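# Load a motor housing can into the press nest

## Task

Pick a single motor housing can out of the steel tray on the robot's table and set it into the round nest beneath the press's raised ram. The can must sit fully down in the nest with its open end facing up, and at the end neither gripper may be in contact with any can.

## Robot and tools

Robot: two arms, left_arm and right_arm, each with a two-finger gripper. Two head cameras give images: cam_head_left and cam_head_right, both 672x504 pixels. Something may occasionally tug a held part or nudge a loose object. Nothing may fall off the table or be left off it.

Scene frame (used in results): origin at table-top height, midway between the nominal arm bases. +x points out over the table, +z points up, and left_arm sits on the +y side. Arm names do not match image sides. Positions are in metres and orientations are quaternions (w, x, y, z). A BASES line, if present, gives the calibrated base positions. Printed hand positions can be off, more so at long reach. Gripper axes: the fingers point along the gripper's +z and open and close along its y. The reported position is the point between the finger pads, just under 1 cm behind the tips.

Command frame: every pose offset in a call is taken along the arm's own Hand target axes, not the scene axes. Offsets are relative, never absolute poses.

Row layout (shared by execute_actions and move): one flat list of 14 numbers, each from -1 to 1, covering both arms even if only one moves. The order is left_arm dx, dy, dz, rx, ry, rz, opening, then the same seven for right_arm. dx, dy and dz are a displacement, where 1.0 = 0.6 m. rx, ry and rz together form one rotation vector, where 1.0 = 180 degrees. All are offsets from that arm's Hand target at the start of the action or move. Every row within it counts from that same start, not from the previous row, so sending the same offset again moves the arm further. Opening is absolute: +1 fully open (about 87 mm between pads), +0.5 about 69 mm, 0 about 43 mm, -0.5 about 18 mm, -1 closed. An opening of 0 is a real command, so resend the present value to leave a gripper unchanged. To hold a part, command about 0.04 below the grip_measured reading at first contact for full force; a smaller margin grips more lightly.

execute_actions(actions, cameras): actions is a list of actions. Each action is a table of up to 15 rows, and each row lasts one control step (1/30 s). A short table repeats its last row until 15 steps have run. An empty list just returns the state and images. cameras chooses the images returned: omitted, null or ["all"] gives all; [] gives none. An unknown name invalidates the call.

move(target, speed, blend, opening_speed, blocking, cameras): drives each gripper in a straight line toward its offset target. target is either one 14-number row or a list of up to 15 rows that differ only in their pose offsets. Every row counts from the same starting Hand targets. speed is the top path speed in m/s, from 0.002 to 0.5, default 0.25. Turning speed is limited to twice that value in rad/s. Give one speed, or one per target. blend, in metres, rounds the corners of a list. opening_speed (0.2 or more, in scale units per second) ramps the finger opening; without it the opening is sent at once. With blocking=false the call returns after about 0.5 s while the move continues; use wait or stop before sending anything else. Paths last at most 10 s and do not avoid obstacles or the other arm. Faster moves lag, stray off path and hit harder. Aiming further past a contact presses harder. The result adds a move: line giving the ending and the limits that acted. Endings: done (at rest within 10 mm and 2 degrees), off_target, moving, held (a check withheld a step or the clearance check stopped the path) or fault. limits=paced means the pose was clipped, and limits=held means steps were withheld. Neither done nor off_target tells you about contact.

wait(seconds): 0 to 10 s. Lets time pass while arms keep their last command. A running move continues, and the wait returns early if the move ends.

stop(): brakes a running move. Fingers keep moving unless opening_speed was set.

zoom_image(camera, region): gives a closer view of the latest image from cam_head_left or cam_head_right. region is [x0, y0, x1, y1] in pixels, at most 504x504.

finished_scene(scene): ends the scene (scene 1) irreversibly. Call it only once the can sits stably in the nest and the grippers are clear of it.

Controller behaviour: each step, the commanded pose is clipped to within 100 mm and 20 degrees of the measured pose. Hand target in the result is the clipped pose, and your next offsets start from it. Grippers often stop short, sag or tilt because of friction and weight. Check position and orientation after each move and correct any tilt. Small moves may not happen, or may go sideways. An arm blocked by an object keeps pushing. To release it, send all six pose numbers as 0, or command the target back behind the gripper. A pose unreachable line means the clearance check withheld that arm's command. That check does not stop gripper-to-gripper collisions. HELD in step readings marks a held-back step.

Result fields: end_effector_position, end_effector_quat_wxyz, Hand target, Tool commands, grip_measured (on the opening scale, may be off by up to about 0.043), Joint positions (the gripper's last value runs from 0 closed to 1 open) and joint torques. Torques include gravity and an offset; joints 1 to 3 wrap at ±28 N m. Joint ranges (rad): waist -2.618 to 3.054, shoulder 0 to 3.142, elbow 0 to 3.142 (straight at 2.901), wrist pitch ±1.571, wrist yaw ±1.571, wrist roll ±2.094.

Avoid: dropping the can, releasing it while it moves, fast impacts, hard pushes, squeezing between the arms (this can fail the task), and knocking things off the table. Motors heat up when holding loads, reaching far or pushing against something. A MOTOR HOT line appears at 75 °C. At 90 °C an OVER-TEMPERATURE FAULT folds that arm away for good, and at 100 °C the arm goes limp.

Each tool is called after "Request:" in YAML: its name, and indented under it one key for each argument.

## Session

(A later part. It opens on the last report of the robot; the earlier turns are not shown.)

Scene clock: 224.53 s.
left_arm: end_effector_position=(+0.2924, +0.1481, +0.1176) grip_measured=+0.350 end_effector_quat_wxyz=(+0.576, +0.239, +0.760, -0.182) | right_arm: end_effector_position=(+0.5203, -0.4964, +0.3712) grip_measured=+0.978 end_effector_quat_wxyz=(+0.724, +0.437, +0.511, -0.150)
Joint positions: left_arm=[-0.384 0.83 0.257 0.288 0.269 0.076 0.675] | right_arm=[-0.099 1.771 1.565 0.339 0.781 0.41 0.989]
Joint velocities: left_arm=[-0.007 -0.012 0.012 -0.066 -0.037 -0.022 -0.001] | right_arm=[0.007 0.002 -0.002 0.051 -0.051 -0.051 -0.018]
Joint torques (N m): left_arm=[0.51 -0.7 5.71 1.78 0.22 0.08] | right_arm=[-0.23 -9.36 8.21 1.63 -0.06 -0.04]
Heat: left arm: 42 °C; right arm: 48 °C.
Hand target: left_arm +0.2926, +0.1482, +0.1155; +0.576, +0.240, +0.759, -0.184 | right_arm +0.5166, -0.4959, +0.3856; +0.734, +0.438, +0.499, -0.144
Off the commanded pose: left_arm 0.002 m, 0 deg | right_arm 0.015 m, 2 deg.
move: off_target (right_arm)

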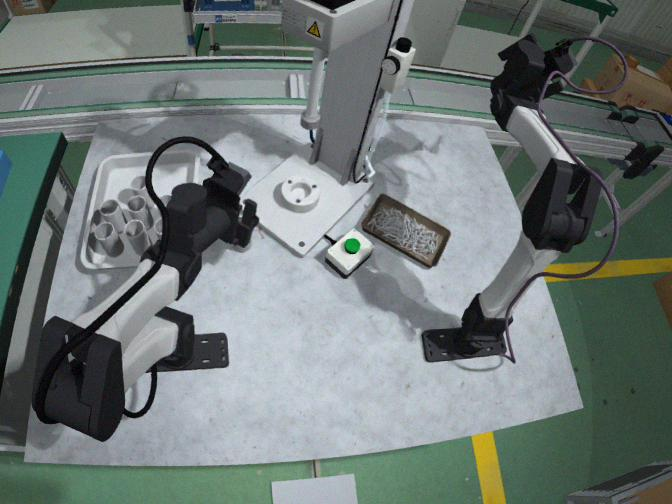

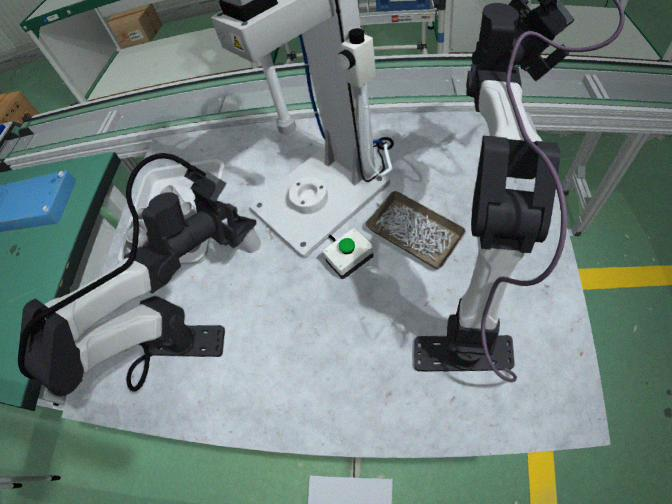

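Request:
move:
  target: [0.070,0,0.019,0,0,0,0.35,0,0,0,0,0,0,1]
  speed: 0.08

Request:
zoom_image:
  camera: "cam_head_right"
  region: [170, 150, 310, 290]

Request:
zoom_image:
  camera: "cam_head_left"
  region: [170, 150, 310, 290]

Scene clock: 230.43 s.
left_arm: end_effector_position=(+0.2931, +0.1478, +0.0738) grip_measured=+0.350 end_effector_quat_wxyz=(+0.576, +0.239, +0.760, -0.182) | right_arm: end_effector_position=(+0.5203, -0.4964, +0.3712) grip_measured=+0.978 end_effector_quat_wxyz=(+0.724, +0.437, +0.511, -0.150)
Joint positions: left_arm=[-0.384 1.031 0.113 0.634 0.269 0.076 0.675] | right_arm=[-0.099 1.771 1.565 0.339 0.781 0.41 0.989]
Joint velocities: left_arm=[-0.007 0.002 -0.007 0.037 0.037 0.037 -0.009] | right_arm=[-0.002 -0.017 -0.017 -0.037 -0.022 0.007 -0.04]
Joint torques (N m): left_arm=[0.65 -1.14 4.72 1.79 0.25 0.05] | right_arm=[-0.23 -9.36 8.21 1.63 -0.06 -0.04]
Heat: left arm: 42 °C; right arm: 48 °C.
Hand target: left_arm +0.2923, +0.1488, +0.0715; +0.576, +0.240, +0.759, -0.183 | right_arm +0.5166, -0.4959, +0.3856; +0.734, +0.438, +0.499, -0.144
Off the commanded pose: left_arm 0.002 m, 0 deg | right_arm 0.015 m, 2 deg.
move: off_target (right_arm)

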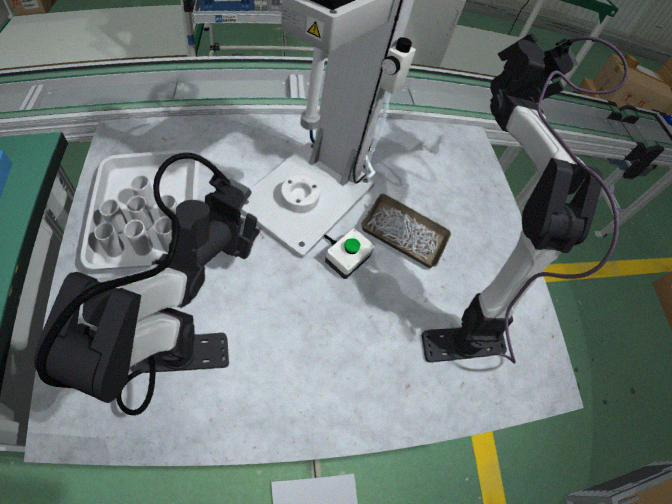

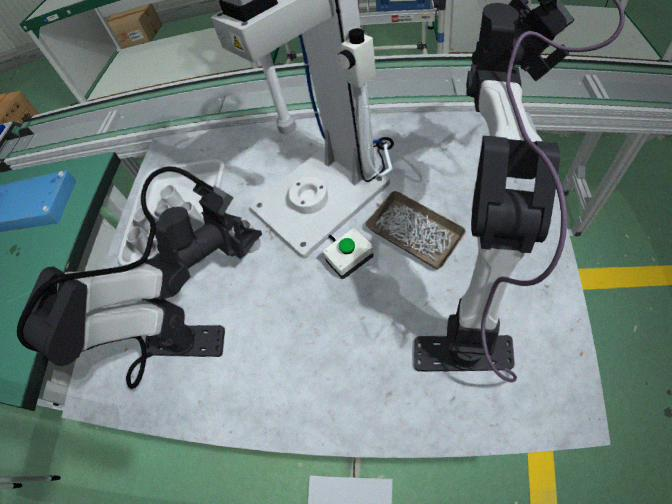

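Scaled by 3.600.

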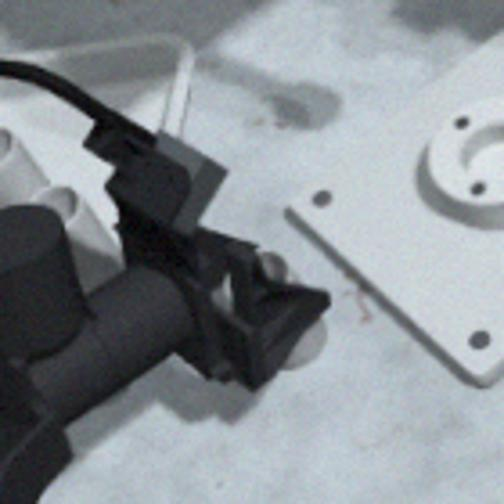

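Scaled by 3.600.

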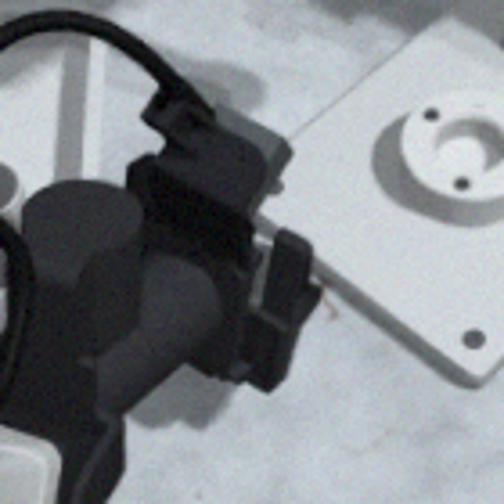

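Request:
move:
  target: [0,0,0,0,0,0,-0.3,0,0,0,0,0,0,1]
  opening_speed: 0.4

Request:
zoom_image:
  camera: "cam_head_right"
  region: [170, 150, 310, 290]

Scene clock: 234.70 s.
left_arm: end_effector_position=(+0.2928, +0.1471, +0.0741) grip_measured=-0.019 end_effector_quat_wxyz=(+0.576, +0.240, +0.759, -0.184) | right_arm: end_effector_position=(+0.5203, -0.4964, +0.3712) grip_measured=+0.978 end_effector_quat_wxyz=(+0.724, +0.437, +0.511, -0.150)
Joint positions: left_arm=[-0.384 1.031 0.113 0.635 0.273 0.076 0.491] | right_arm=[-0.099 1.771 1.565 0.339 0.781 0.41 0.989]
Joint velocities: left_arm=[-0.012 -0.002 -0.002 -0.037 0.022 -0.022 0.004] | right_arm=[0.002 -0.007 0.002 -0.007 0.037 0.022 0.018]
Joint torques (N m): left_arm=[0.64 -1.18 4.71 1.78 0.19 0.07] | right_arm=[-0.23 -9.36 8.21 1.63 -0.06 -0.04]
Heat: left arm: 41 °C; right arm: 48 °C.
Hand target: left_arm +0.2923, +0.1488, +0.0715; +0.576, +0.240, +0.759, -0.183 | right_arm +0.5166, -0.4959, +0.3856; +0.734, +0.438, +0.499, -0.144
Off the commanded pose: left_arm 0.003 m, 0 deg | right_arm 0.015 m, 2 deg.
move: off_target (right_arm)

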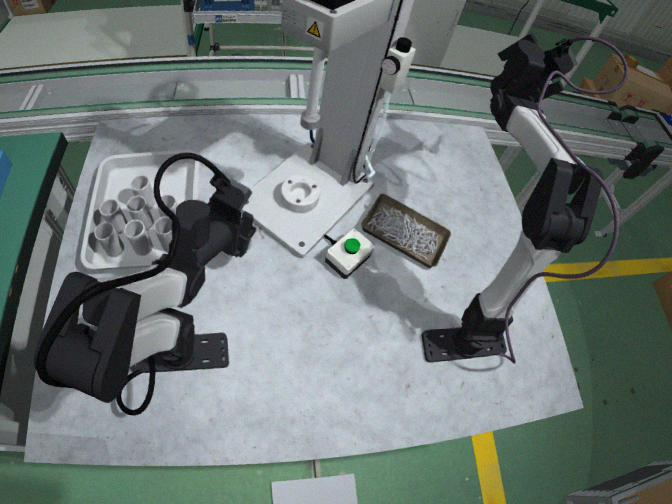

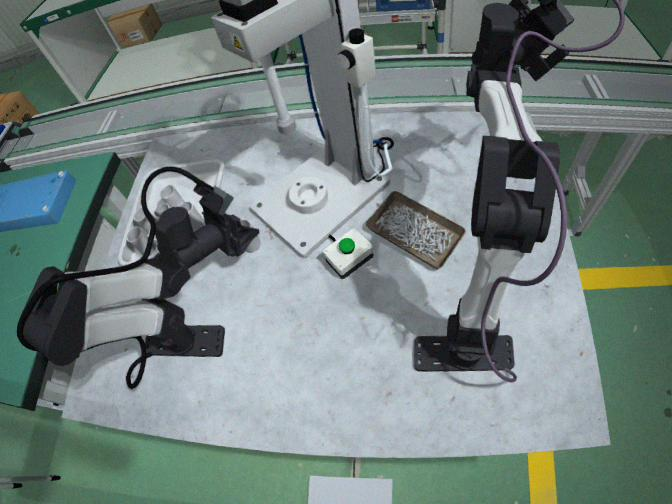

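Scaled by 3.600.

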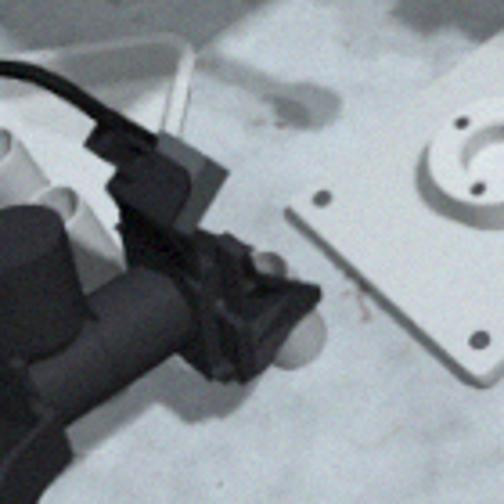

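Request:
move:
  target: [-0.1445,0,-0.04,0,0,0,-0.3,0,0,0,0,0,0,1]
  speed: 0.12

Scene clock: 241.60 s.
left_arm: end_effector_position=(+0.2859, +0.1495, +0.1381) grip_measured=-0.019 end_effector_quat_wxyz=(+0.550, +0.241, +0.778, -0.183) | right_arm: end_effector_position=(+0.5203, -0.4964, +0.3712) grip_measured=+0.978 end_effector_quat_wxyz=(+0.724, +0.437, +0.511, -0.150)
Joint positions: left_arm=[-0.384 0.777 0.383 0.048 0.273 0.076 0.491] | right_arm=[-0.099 1.771 1.565 0.339 0.781 0.41 0.989]
Joint velocities: left_arm=[-0.012 0.002 -0.002 0.007 -0.022 -0.066 -0.009] | right_arm=[0.012 -0.007 0.017 -0.051 -0.066 0.007 0.013]
Joint torques (N m): left_arm=[0.28 -2.78 9.48 1.75 0.16 0.06] | right_arm=[-0.23 -9.35 8.23 1.63 -0.06 -0.04]
Heat: left arm: 41 °C; right arm: 48 °C.
Hand target: left_arm +0.2929, +0.1477, +0.1621; +0.576, +0.240, +0.759, -0.184 | right_arm +0.5166, -0.4959, +0.3856; +0.734, +0.438, +0.499, -0.144
Off the commanded pose: left_arm 0.024 m, 4 deg | right_arm 0.015 m, 2 deg.
move: off_target (left_arm, right_arm)

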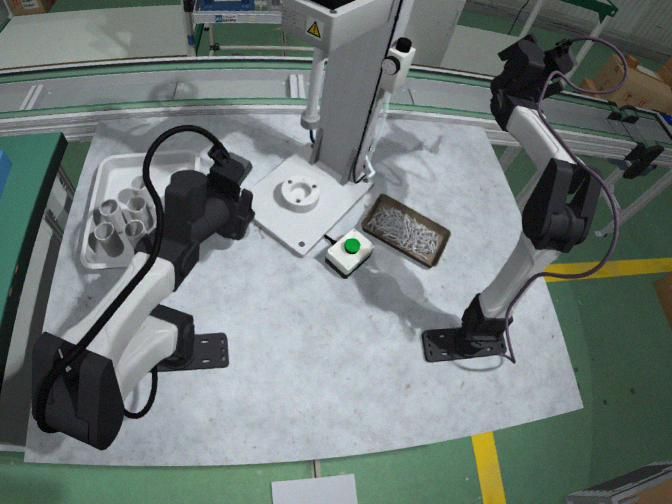

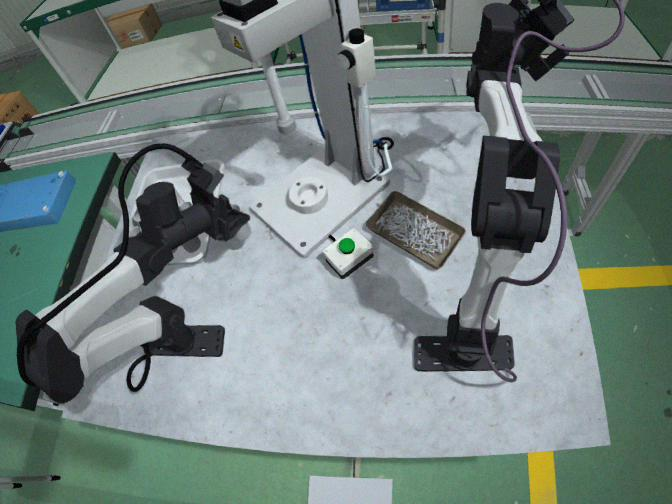

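Request:
move:
  target: [-0.063,-0.088,0.209,0,0,0,-0.3,0,0,0,0,0,0,1]
  speed: 0.12

Request:
zoom_image:
  camera: "cam_head_right"
  region: [220, 110, 360, 250]

Request:
zoom_image:
  camera: "cam_head_left"
  region: [220, 110, 360, 250]

Scene clock: 247.10 s.
left_arm: end_effector_position=(+0.3583, +0.0384, +0.1376) grip_measured=-0.019 end_effector_quat_wxyz=(+0.547, +0.248, +0.779, -0.180) | right_arm: end_effector_position=(+0.5203, -0.4964, +0.3712) grip_measured=+0.978 end_effector_quat_wxyz=(+0.724, +0.437, +0.511, -0.150)
Joint positions: left_arm=[-0.693 1.394 0.691 0.358 -0.015 -0.015 0.491] | right_arm=[-0.099 1.771 1.565 0.339 0.781 0.41 0.989]
Joint velocities: left_arm=[-0.007 -0.007 -0.012 0.022 0.037 -0.022 -0.001] | right_arm=[-0.002 -0.007 -0.007 0.007 0.007 -0.051 -0.008]
Joint torques (N m): left_arm=[-0.44 -5.16 9.4 2 0.03 -0.06] | right_arm=[-0.23 -9.35 8.21 1.63 -0.06 -0.04]
Heat: left arm: 42 °C; right arm: 48 °C.
Hand target: left_arm +0.3705, +0.0282, +0.1615; +0.575, +0.236, +0.760, -0.189 | right_arm +0.5166, -0.4959, +0.3856; +0.734, +0.438, +0.499, -0.144
Off the commanded pose: left_arm 0.031 m, 4 deg | right_arm 0.015 m, 2 deg.
move: off_target (left_arm, right_arm)

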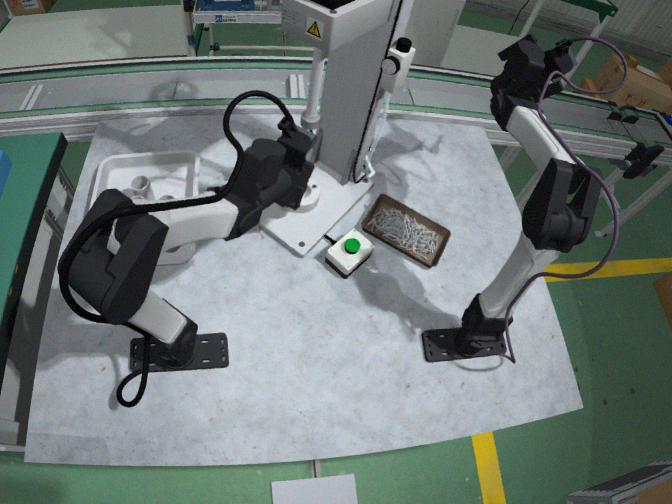

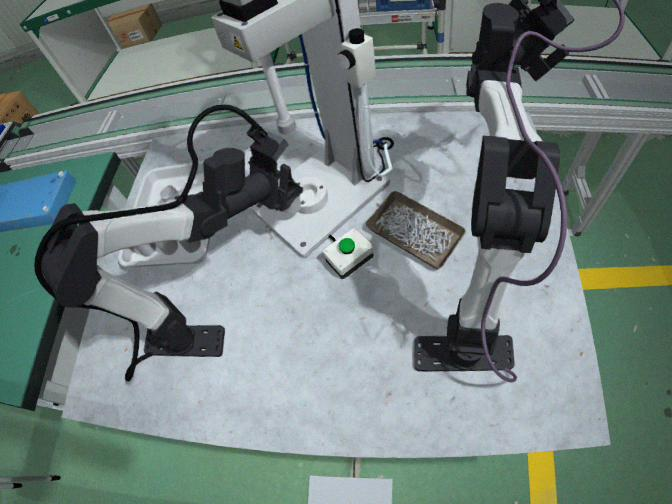

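Scaled by 3.600.

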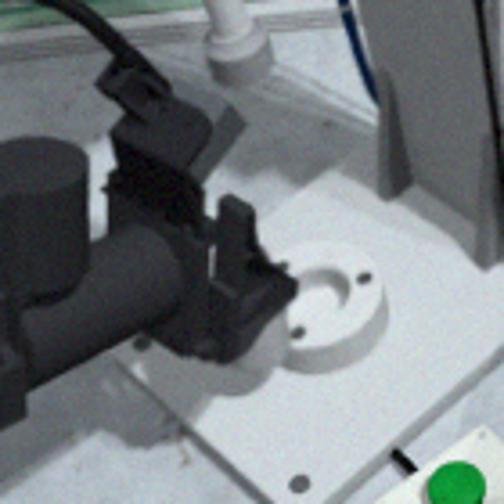

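Scaled by 3.600.

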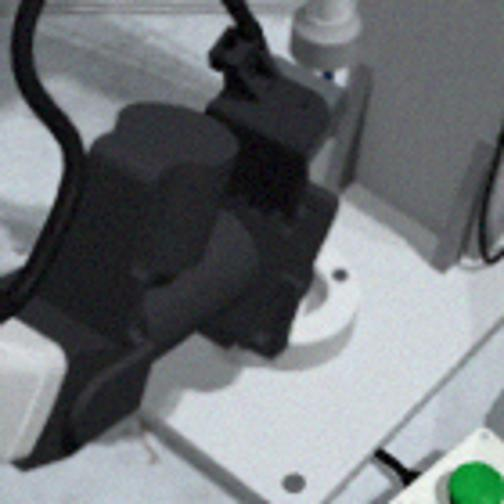

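Request:
zoom_image:
  camera: "cam_head_right"
  region: [250, 170, 340, 240]

Request:
zoom_image:
  camera: "cam_head_left"
  region: [250, 160, 340, 230]

Scaled by 5.600.

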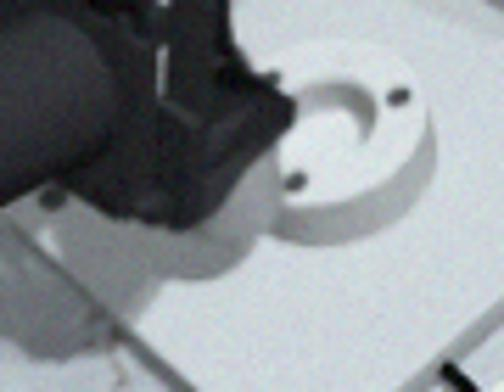

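Scaled by 5.600.

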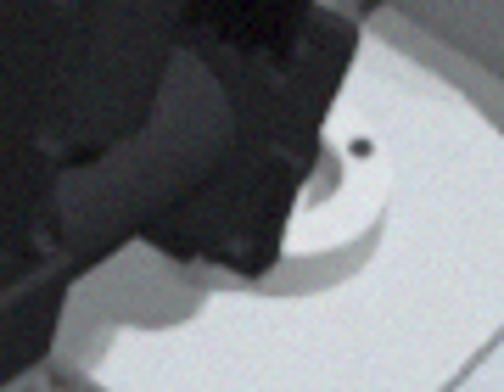

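Request:
move:
  target: [-0.011,0.0025,0.059,0,-0.025,0,-0.3,0,0,0,0,0,0,1]
  speed: 0.08

Request:
zoom_image:
  camera: "cam_head_right"
  region: [260, 100, 360, 240]

Request:
zoom_image:
  camera: "cam_head_left"
  region: [250, 100, 350, 240]

Scene clock: 269.37 s.
left_arm: end_effector_position=(+0.3805, +0.0221, +0.1327) grip_measured=-0.019 end_effector_quat_wxyz=(+0.570, +0.242, +0.763, -0.187) | right_arm: end_effector_position=(+0.5203, -0.4964, +0.3712) grip_measured=+0.978 end_effector_quat_wxyz=(+0.724, +0.437, +0.511, -0.150)
Joint positions: left_arm=[-0.693 1.519 0.718 0.516 -0.016 -0.015 0.491] | right_arm=[-0.099 1.771 1.565 0.339 0.781 0.41 0.989]
Joint velocities: left_arm=[-0.007 -0.017 0.007 -0.007 -0.007 0.022 -0.004] | right_arm=[-0.017 0.002 0.012 0.022 -0.037 0.066 0.018]
Joint torques (N m): left_arm=[0.4 -3.47 10 2.38 0.04 -0.02] | right_arm=[-0.21 -9.36 8.21 1.63 -0.06 -0.04]
Heat: left arm: 46 °C; right arm: 48 °C.
Hand target: left_arm +0.4006, +0.0091, +0.1575; +0.604, +0.229, +0.737, -0.198 | right_arm +0.5166, -0.4959, +0.3856; +0.734, +0.438, +0.499, -0.144
Off the commanded pose: left_arm 0.035 m, 5 deg | right_arm 0.015 m, 2 deg.
move: off_target (left_arm, right_arm)

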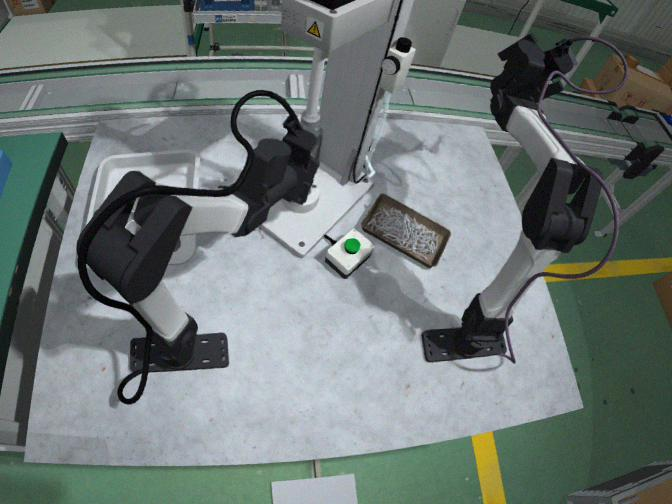

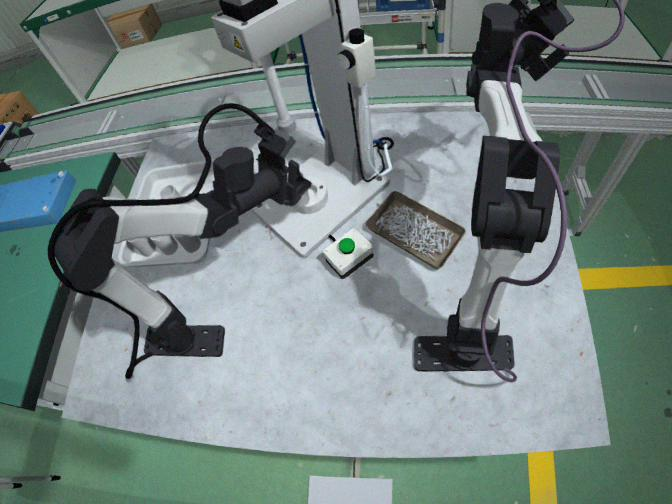

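Scaled by 3.600.

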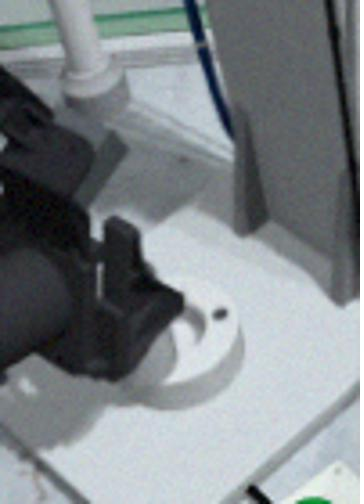

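Scaled by 3.600.

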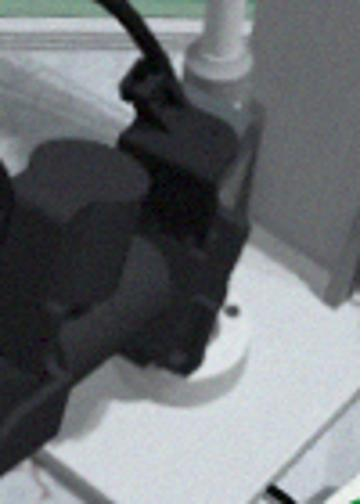

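Request:
move:
  target: [0.002,0.005,0.043,0,0,0,-0.3,0,0,0,0,0,0,1]
  speed: 0.08

Request:
zoom_image:
  camera: "cam_head_right"
  region: [260, 140, 340, 220]

Request:
zoom_image:
  camera: "cam_head_left"
  region: [250, 140, 330, 220]

Request:
zoom_image:
  camera: "cam_head_left"
  region: [250, 70, 350, 170]

Scene clock: 276.40 s.
left_arm: end_effector_position=(+0.3908, +0.0153, +0.1345) grip_measured=-0.019 end_effector_quat_wxyz=(+0.598, +0.233, +0.741, -0.195) | right_arm: end_effector_position=(+0.5203, -0.4964, +0.3712) grip_measured=+0.978 end_effector_quat_wxyz=(+0.724, +0.437, +0.511, -0.150)
Joint positions: left_arm=[-0.693 1.579 0.699 0.67 -0.02 -0.014 0.49] | right_arm=[-0.099 1.771 1.565 0.339 0.781 0.41 0.989]
Joint velocities: left_arm=[-0.002 -0.012 -0.002 -0.007 -0.051 -0.007 -0.006] | right_arm=[-0.002 0.022 -0.012 -0.007 0.007 -0.081 0.013]
Joint torques (N m): left_arm=[1.42 0.02 16.51 1.26 0.23 0.05] | right_arm=[-0.21 -9.35 8.21 1.62 -0.06 -0.04]
Heat: left arm: 48 °C; right arm: 48 °C.
Hand target: left_arm +0.4228, -0.0027, +0.1508; +0.605, +0.229, +0.737, -0.198 | right_arm +0.5166, -0.4959, +0.3856; +0.734, +0.438, +0.499, -0.144
Off the commanded pose: left_arm 0.041 m, 1 deg | right_arm 0.015 m, 2 deg.
move: off_target (left_arm, right_arm)

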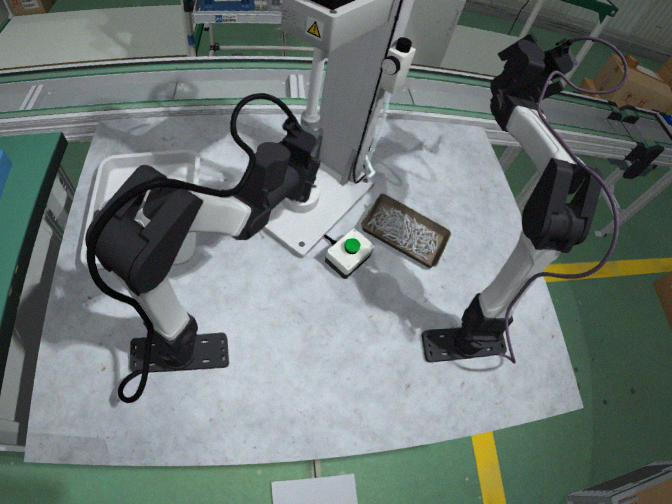

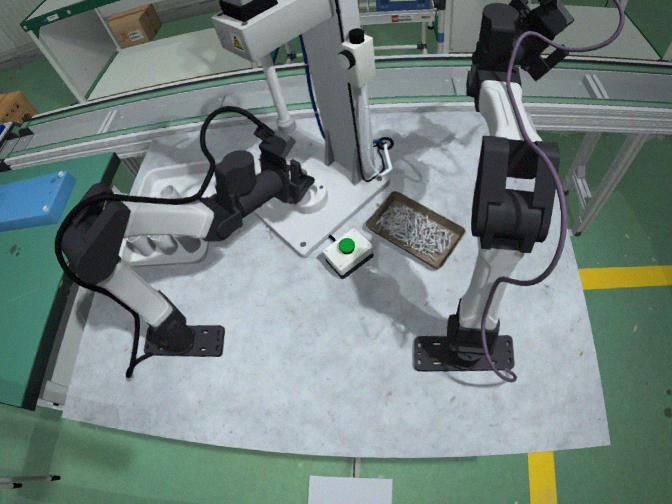

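Scaled by 6.300.

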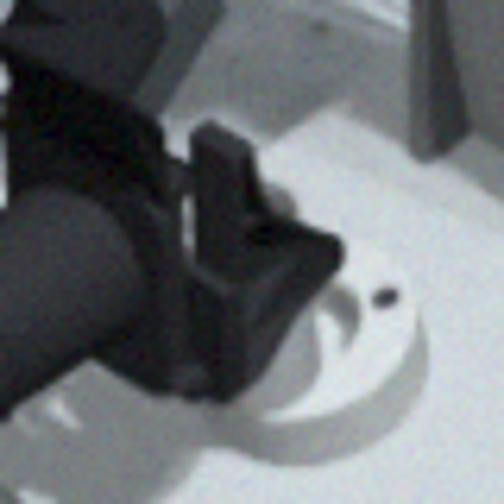

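Scaled by 6.300.

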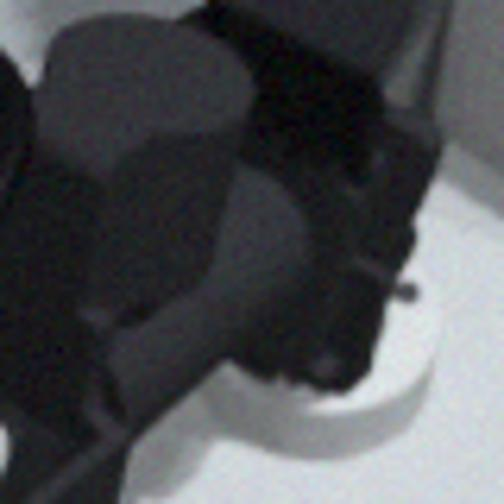

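Scaled by 5.040.

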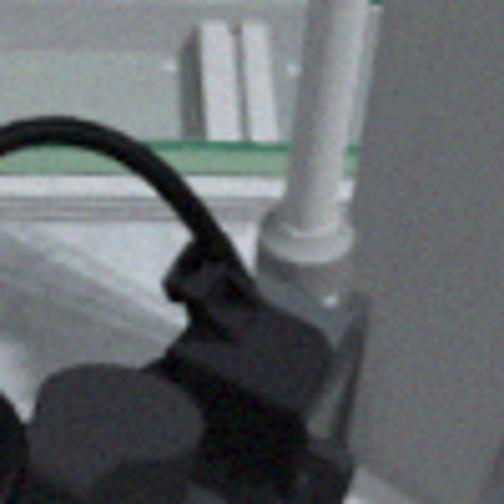

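Request:
move:
  target: [0.04,-0.004,-0.072,0,0.015,0,-0.3,0,0,0,0,0,0,1]
  speed: 0.1

Request:
zoom_image:
  camera: "cam_head_right"
  region: [240, 80, 340, 220]

Request:
zoom_image:
  camera: "cam_head_left"
  region: [240, 80, 340, 220]

Scene clock: 292.40 s.
left_arm: end_effector_position=(+0.3854, +0.0192, +0.1319) grip_measured=-0.019 end_effector_quat_wxyz=(+0.588, +0.236, +0.750, -0.191) | right_arm: end_effector_position=(+0.5203, -0.4964, +0.3712) grip_measured=+0.978 end_effector_quat_wxyz=(+0.724, +0.437, +0.511, -0.150)
Joint positions: left_arm=[-0.693 1.553 0.693 0.622 -0.02 -0.014 0.49] | right_arm=[-0.099 1.771 1.565 0.339 0.781 0.41 0.989]
Joint velocities: left_arm=[-0.012 0.007 -0.007 -0.022 0.007 -0.066 0.006] | right_arm=[-0.002 -0.007 0.007 -0.037 -0.081 -0.081 0.003]
Joint torques (N m): left_arm=[0.24 -9.65 5.53 1.41 0.1 -0.04] | right_arm=[-0.21 -9.36 8.21 1.63 -0.06 -0.04]
Heat: left arm: 61 °C; right arm: 48 °C.
Hand target: left_arm +0.3828, +0.0222, +0.1364; +0.587, +0.233, +0.751, -0.193 | right_arm +0.5166, -0.4959, +0.3856; +0.734, +0.438, +0.499, -0.144
Off the commanded pose: left_arm 0.005 m, 0 deg | right_arm 0.015 m, 2 deg.
move: off_target (right_arm)

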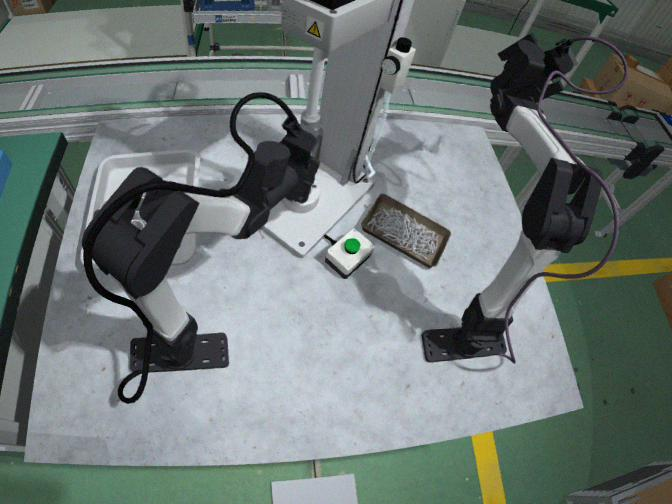

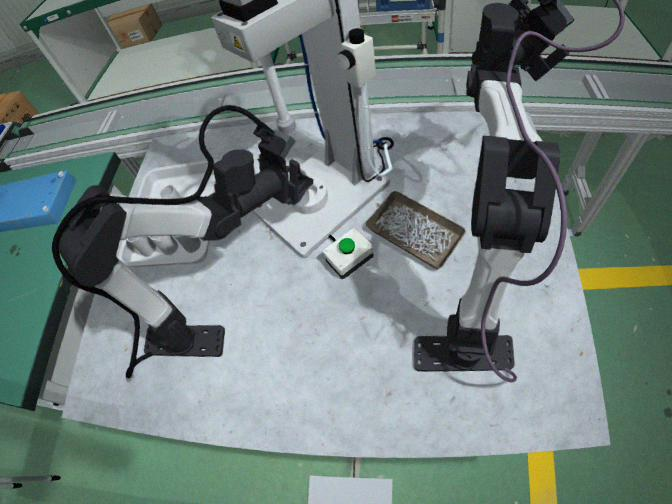

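Scaled by 3.600.

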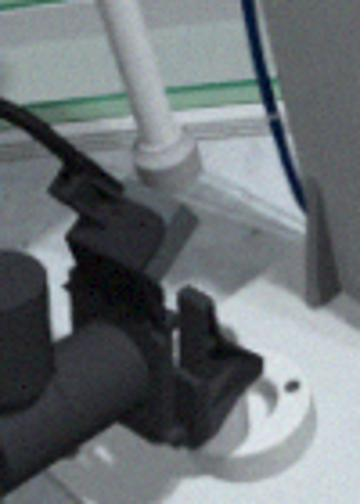

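Scaled by 3.600.

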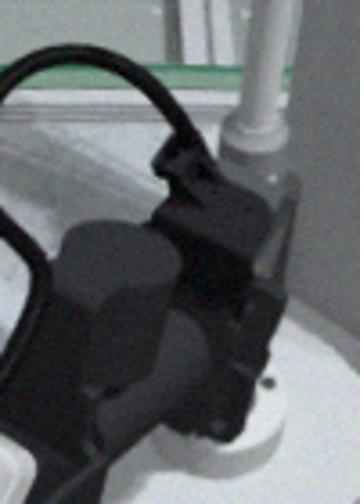

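Request:
move:
  target: [0.028,0.19,-0.2,-0.0805,0,-0.021,-0.3,0,0,0,0,0,0,1]
  speed: 0.12

Request:
zoom_image:
  camera: "cam_head_right"
  region: [150, 110, 310, 270]

Request:
zoom_image:
  camera: "cam_head_left"
  region: [150, 110, 310, 270]

Scene clock: 318.33 s.
left_arm: end_effector_position=(+0.3495, +0.1851, +0.1448) grip_measured=-0.019 end_effector_quat_wxyz=(+0.597, +0.133, +0.784, -0.109) | right_arm: end_effector_position=(+0.5203, -0.4964, +0.3712) grip_measured=+0.978 end_effector_quat_wxyz=(+0.724, +0.437, +0.511, -0.150)
Joint positions: left_arm=[-0.313 1.004 0.419 0.317 0.086 0.011 0.49] | right_arm=[-0.099 1.771 1.565 0.339 0.781 0.41 0.989]
Joint velocities: left_arm=[-0.012 0.012 -0.012 -0.022 -0.007 -0.022 -0.001] | right_arm=[0.007 -0.007 -0.002 -0.051 0.037 -0.007 -0.008]
Joint torques (N m): left_arm=[0.62 -4.41 6.23 1.81 0.2 0.17] | right_arm=[-0.23 -9.36 8.21 1.63 -0.06 -0.04]
Heat: left arm: 49 °C; right arm: 49 °C.
Hand target: left_arm +0.3497, +0.1859, +0.1519; +0.608, +0.137, +0.774, -0.109 | right_arm +0.5166, -0.4959, +0.3856; +0.734, +0.438, +0.499, -0.144
Off the commanded pose: left_arm 0.002 m, 1 deg | right_arm 0.015 m, 2 deg.
move: off_target (right_arm)

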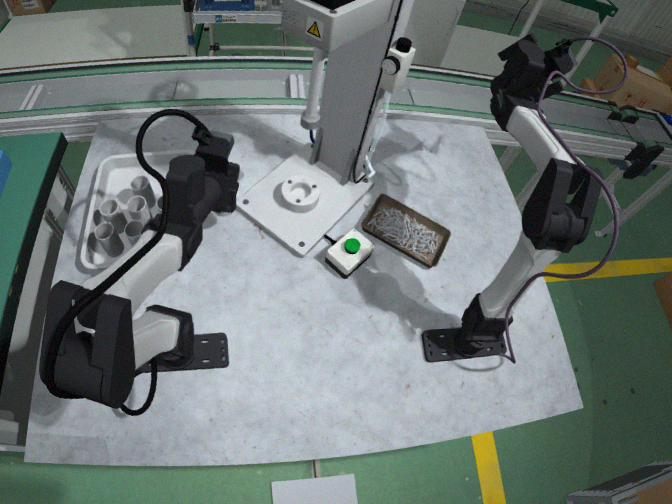

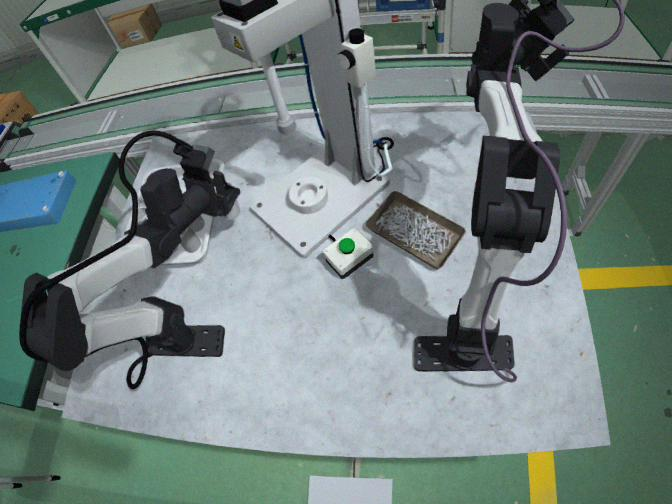

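Scaled by 3.150.

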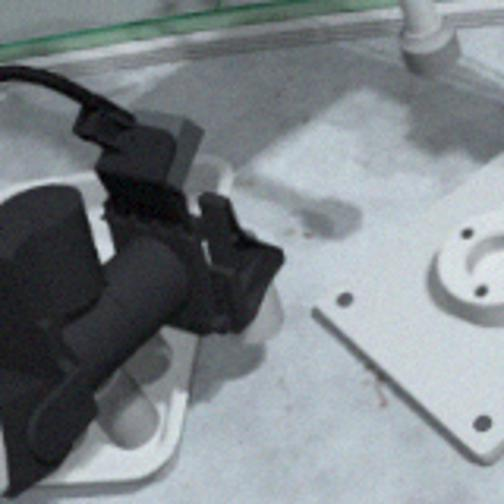

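Scaled by 3.150.

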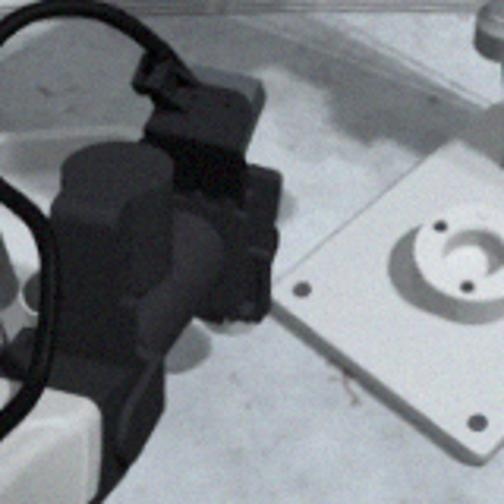

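Request:
execute_actions:
  actions: []

Scene clock: 341.93 s.
left_arm: end_effector_position=(+0.3494, +0.1851, +0.1446) grip_measured=-0.019 end_effector_quat_wxyz=(+0.596, +0.133, +0.784, -0.109) | right_arm: end_effector_position=(+0.5203, -0.4964, +0.3712) grip_measured=+0.978 end_effector_quat_wxyz=(+0.724, +0.437, +0.511, -0.150)
Joint positions: left_arm=[-0.313 1.004 0.419 0.316 0.086 0.011 0.49] | right_arm=[-0.099 1.771 1.565 0.339 0.781 0.41 0.989]
Joint velocities: left_arm=[0.012 0.002 -0.002 0.007 -0.037 0.022 0.006] | right_arm=[-0.002 -0.002 -0.002 0.037 0.007 -0.051 0.013]
Joint torques (N m): left_arm=[0.62 -4.45 6.05 1.79 0.21 0.15] | right_arm=[-0.23 -9.36 8.23 1.63 -0.06 -0.04]
Heat: left arm: 45 °C; right arm: 49 °C.
Hand target: left_arm +0.3497, +0.1859, +0.1520; +0.608, +0.137, +0.774, -0.109 | right_arm +0.5166, -0.4959, +0.3856; +0.734, +0.438, +0.499, -0.144
Tool commands: left_gripper/opening=-0.3 right_gripper/opening=+1.0
Off the commanded pose: left_arm 0.002 m, 2 deg | right_arm 0.015 m, 2 deg.

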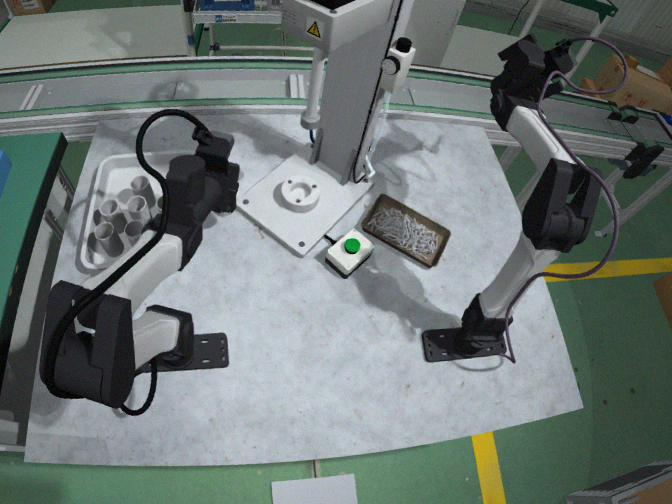

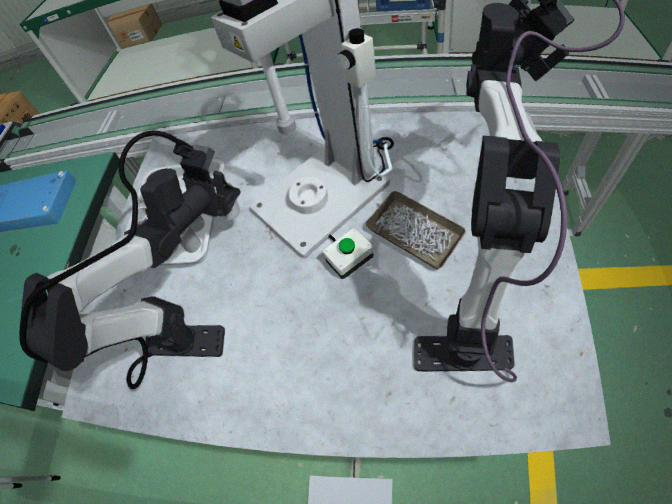

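Request:
move:
  target: [0.1053,-0.0623,0.0045,0,0,0,-0.3,0,0,0,0,0,0,1]
  speed: 0.1

Request:
move:
  target: [0.0194,0,0.0047,0,0,0,-0.3,0,0,0,0,0,0,1]
  speed: 0.03

Scene clock: 351.37 s.
left_arm: end_effector_position=(+0.3219, +0.1565, +0.0838) grip_measured=-0.019 end_effector_quat_wxyz=(+0.595, +0.142, +0.784, -0.109) | right_arm: end_effector_position=(+0.5203, -0.4964, +0.3712) grip_measured=+0.978 end_effector_quat_wxyz=(+0.724, +0.437, +0.511, -0.150)
Joint positions: left_arm=[-0.509 1.123 0.193 0.656 -0.093 -0.029 0.49] | right_arm=[-0.099 1.771 1.565 0.339 0.781 0.41 0.989]
Joint velocities: left_arm=[-0.012 -0.002 -0.032 0.007 0.007 -0.037 -0.009] | right_arm=[-0.002 0.002 -0.007 -0.022 -0.007 0.081 -0.013]
Joint torques (N m): left_arm=[-0.57 -2.15 5.03 2.04 -0.06 -0.1] | right_arm=[-0.23 -9.36 8.21 1.63 -0.06 -0.04]
Heat: left arm: 44 °C; right arm: 49 °C.
Hand target: left_arm +0.3244, +0.1545, +0.0897; +0.607, +0.134, +0.775, -0.113 | right_arm +0.5166, -0.4959, +0.3856; +0.734, +0.438, +0.499, -0.144
Off the commanded pose: left_arm 0.007 m, 2 deg | right_arm 0.015 m, 2 deg.
move: off_target (right_arm)

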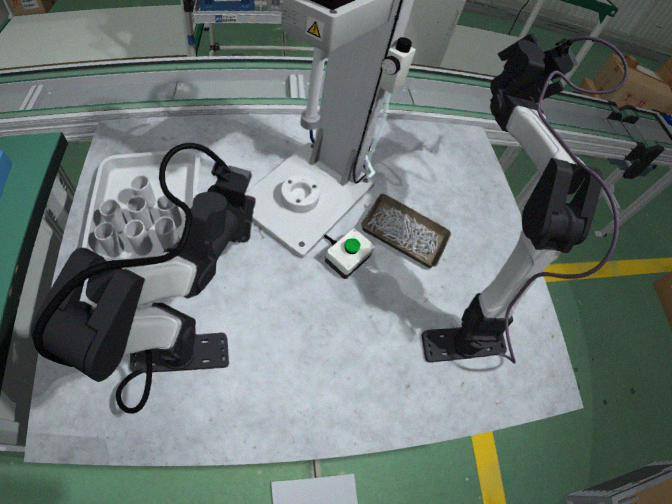

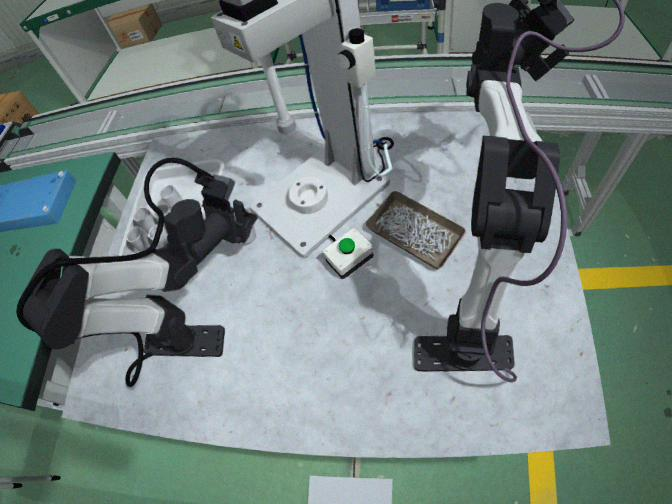

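Scene clock: 352.37 s.
left_arm: end_effector_position=(+0.3243, +0.1556, +0.0766) grip_measured=-0.019 end_effector_quat_wxyz=(+0.603, +0.139, +0.778, -0.111) | right_arm: end_effector_position=(+0.5203, -0.4964, +0.3712) grip_measured=+0.978 end_effector_quat_wxyz=(+0.724, +0.437, +0.511, -0.150)
Joint positions: left_arm=[-0.509 1.2 0.163 0.783 -0.095 -0.029 0.49] | right_arm=[-0.099 1.771 1.565 0.339 0.781 0.41 0.989]
Joint velocities: left_arm=[0.017 0.012 0.002 0.007 0.081 -0.037 0.006] | right_arm=[0.007 -0.002 0.012 0.007 -0.007 0.007 -0.008]
Joint torques (N m): left_arm=[-0.62 -2.09 4.52 1.9 0 -0.05] | right_arm=[-0.23 -9.35 8.21 1.63 -0.06 -0.04]
Heat: left arm: 44 °C; right arm: 49 °C.
Hand target: left_arm +0.3243, +0.1545, +0.0774; +0.607, +0.134, +0.775, -0.113 | right_arm +0.5166, -0.4959, +0.3856; +0.734, +0.438, +0.499, -0.144
Off the commanded pose: left_arm 0.002 m, 1 deg | right_arm 0.015 m, 2 deg.
move: off_target (right_arm)

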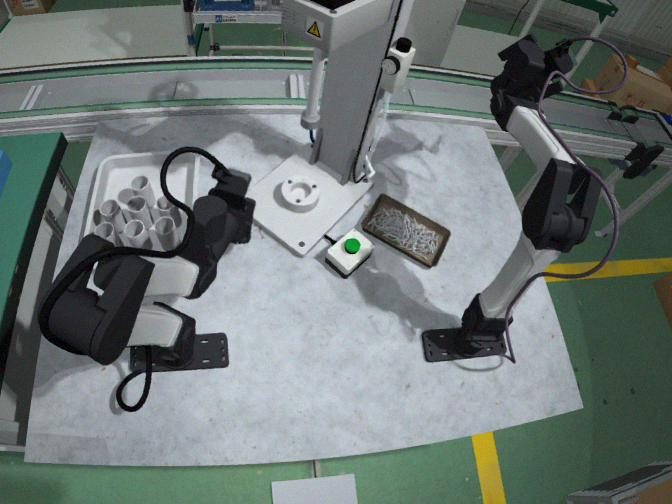

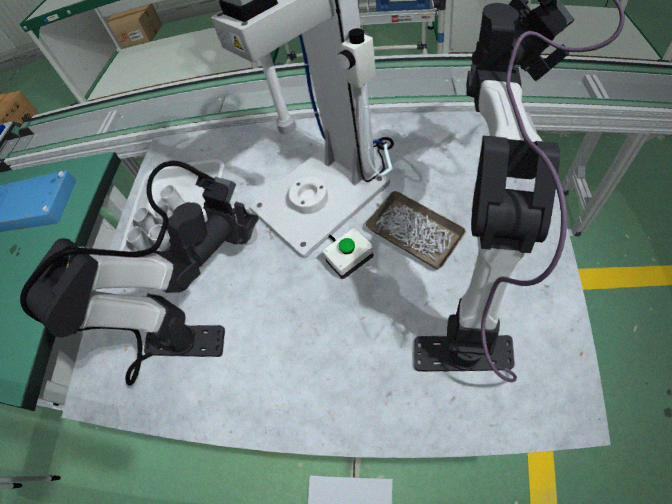

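Request:
move:
  target: [0.009,0,0.002,0,0,0,-0.3,0,0,0,0,0,0,1]
  speed: 0.02
  cameras: ["cam_head_right"]

Request:
zoom_image:
  camera: "cam_head_right"
  region: [160, 150, 340, 290]

Scene clock: 355.53 s.
left_arm: end_effector_position=(+0.3265, +0.1549, +0.0765) grip_measured=-0.019 end_effector_quat_wxyz=(+0.611, +0.137, +0.772, -0.112) | right_arm: end_effector_position=(+0.5203, -0.4964, +0.3712) grip_measured=+0.978 end_effector_quat_wxyz=(+0.724, +0.437, +0.511, -0.150)
Joint positions: left_arm=[-0.509 1.238 0.151 0.855 -0.096 -0.029 0.49] | right_arm=[-0.099 1.771 1.565 0.339 0.781 0.41 0.989]
Joint velocities: left_arm=[-0.007 0.022 0.012 -0.037 -0.007 -0.095 0.006] | right_arm=[0.002 -0.002 -0.002 -0.051 0.007 -0.007 -0.003]
Joint torques (N m): left_arm=[-0.64 -2.06 4.16 1.74 -0.04 -0.04] | right_arm=[-0.21 -9.35 8.21 1.63 -0.06 -0.04]
Heat: left arm: 43 °C; right arm: 49 °C.
Hand target: left_arm +0.3241, +0.1546, +0.0718; +0.607, +0.134, +0.775, -0.113 | right_arm +0.5166, -0.4959, +0.3856; +0.734, +0.438, +0.499, -0.144
Off the commanded pose: left_arm 0.005 m, 1 deg | right_arm 0.015 m, 2 deg.
move: off_target (right_arm)
Images, in order (width x height): cam_head_right 672x504.

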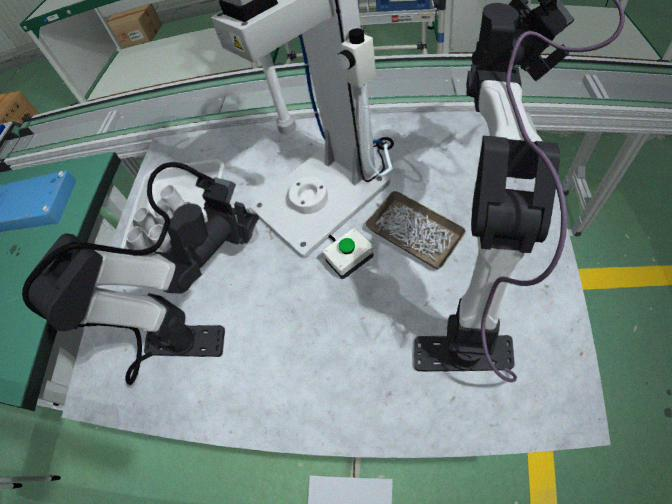

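Scaled by 2.800.

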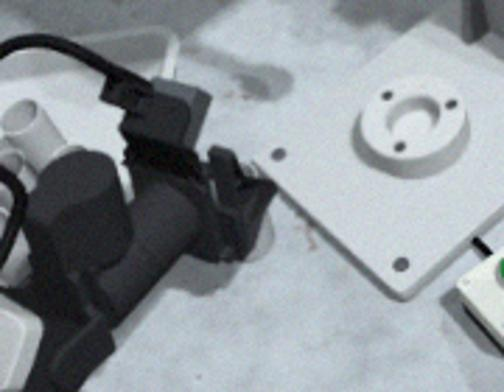

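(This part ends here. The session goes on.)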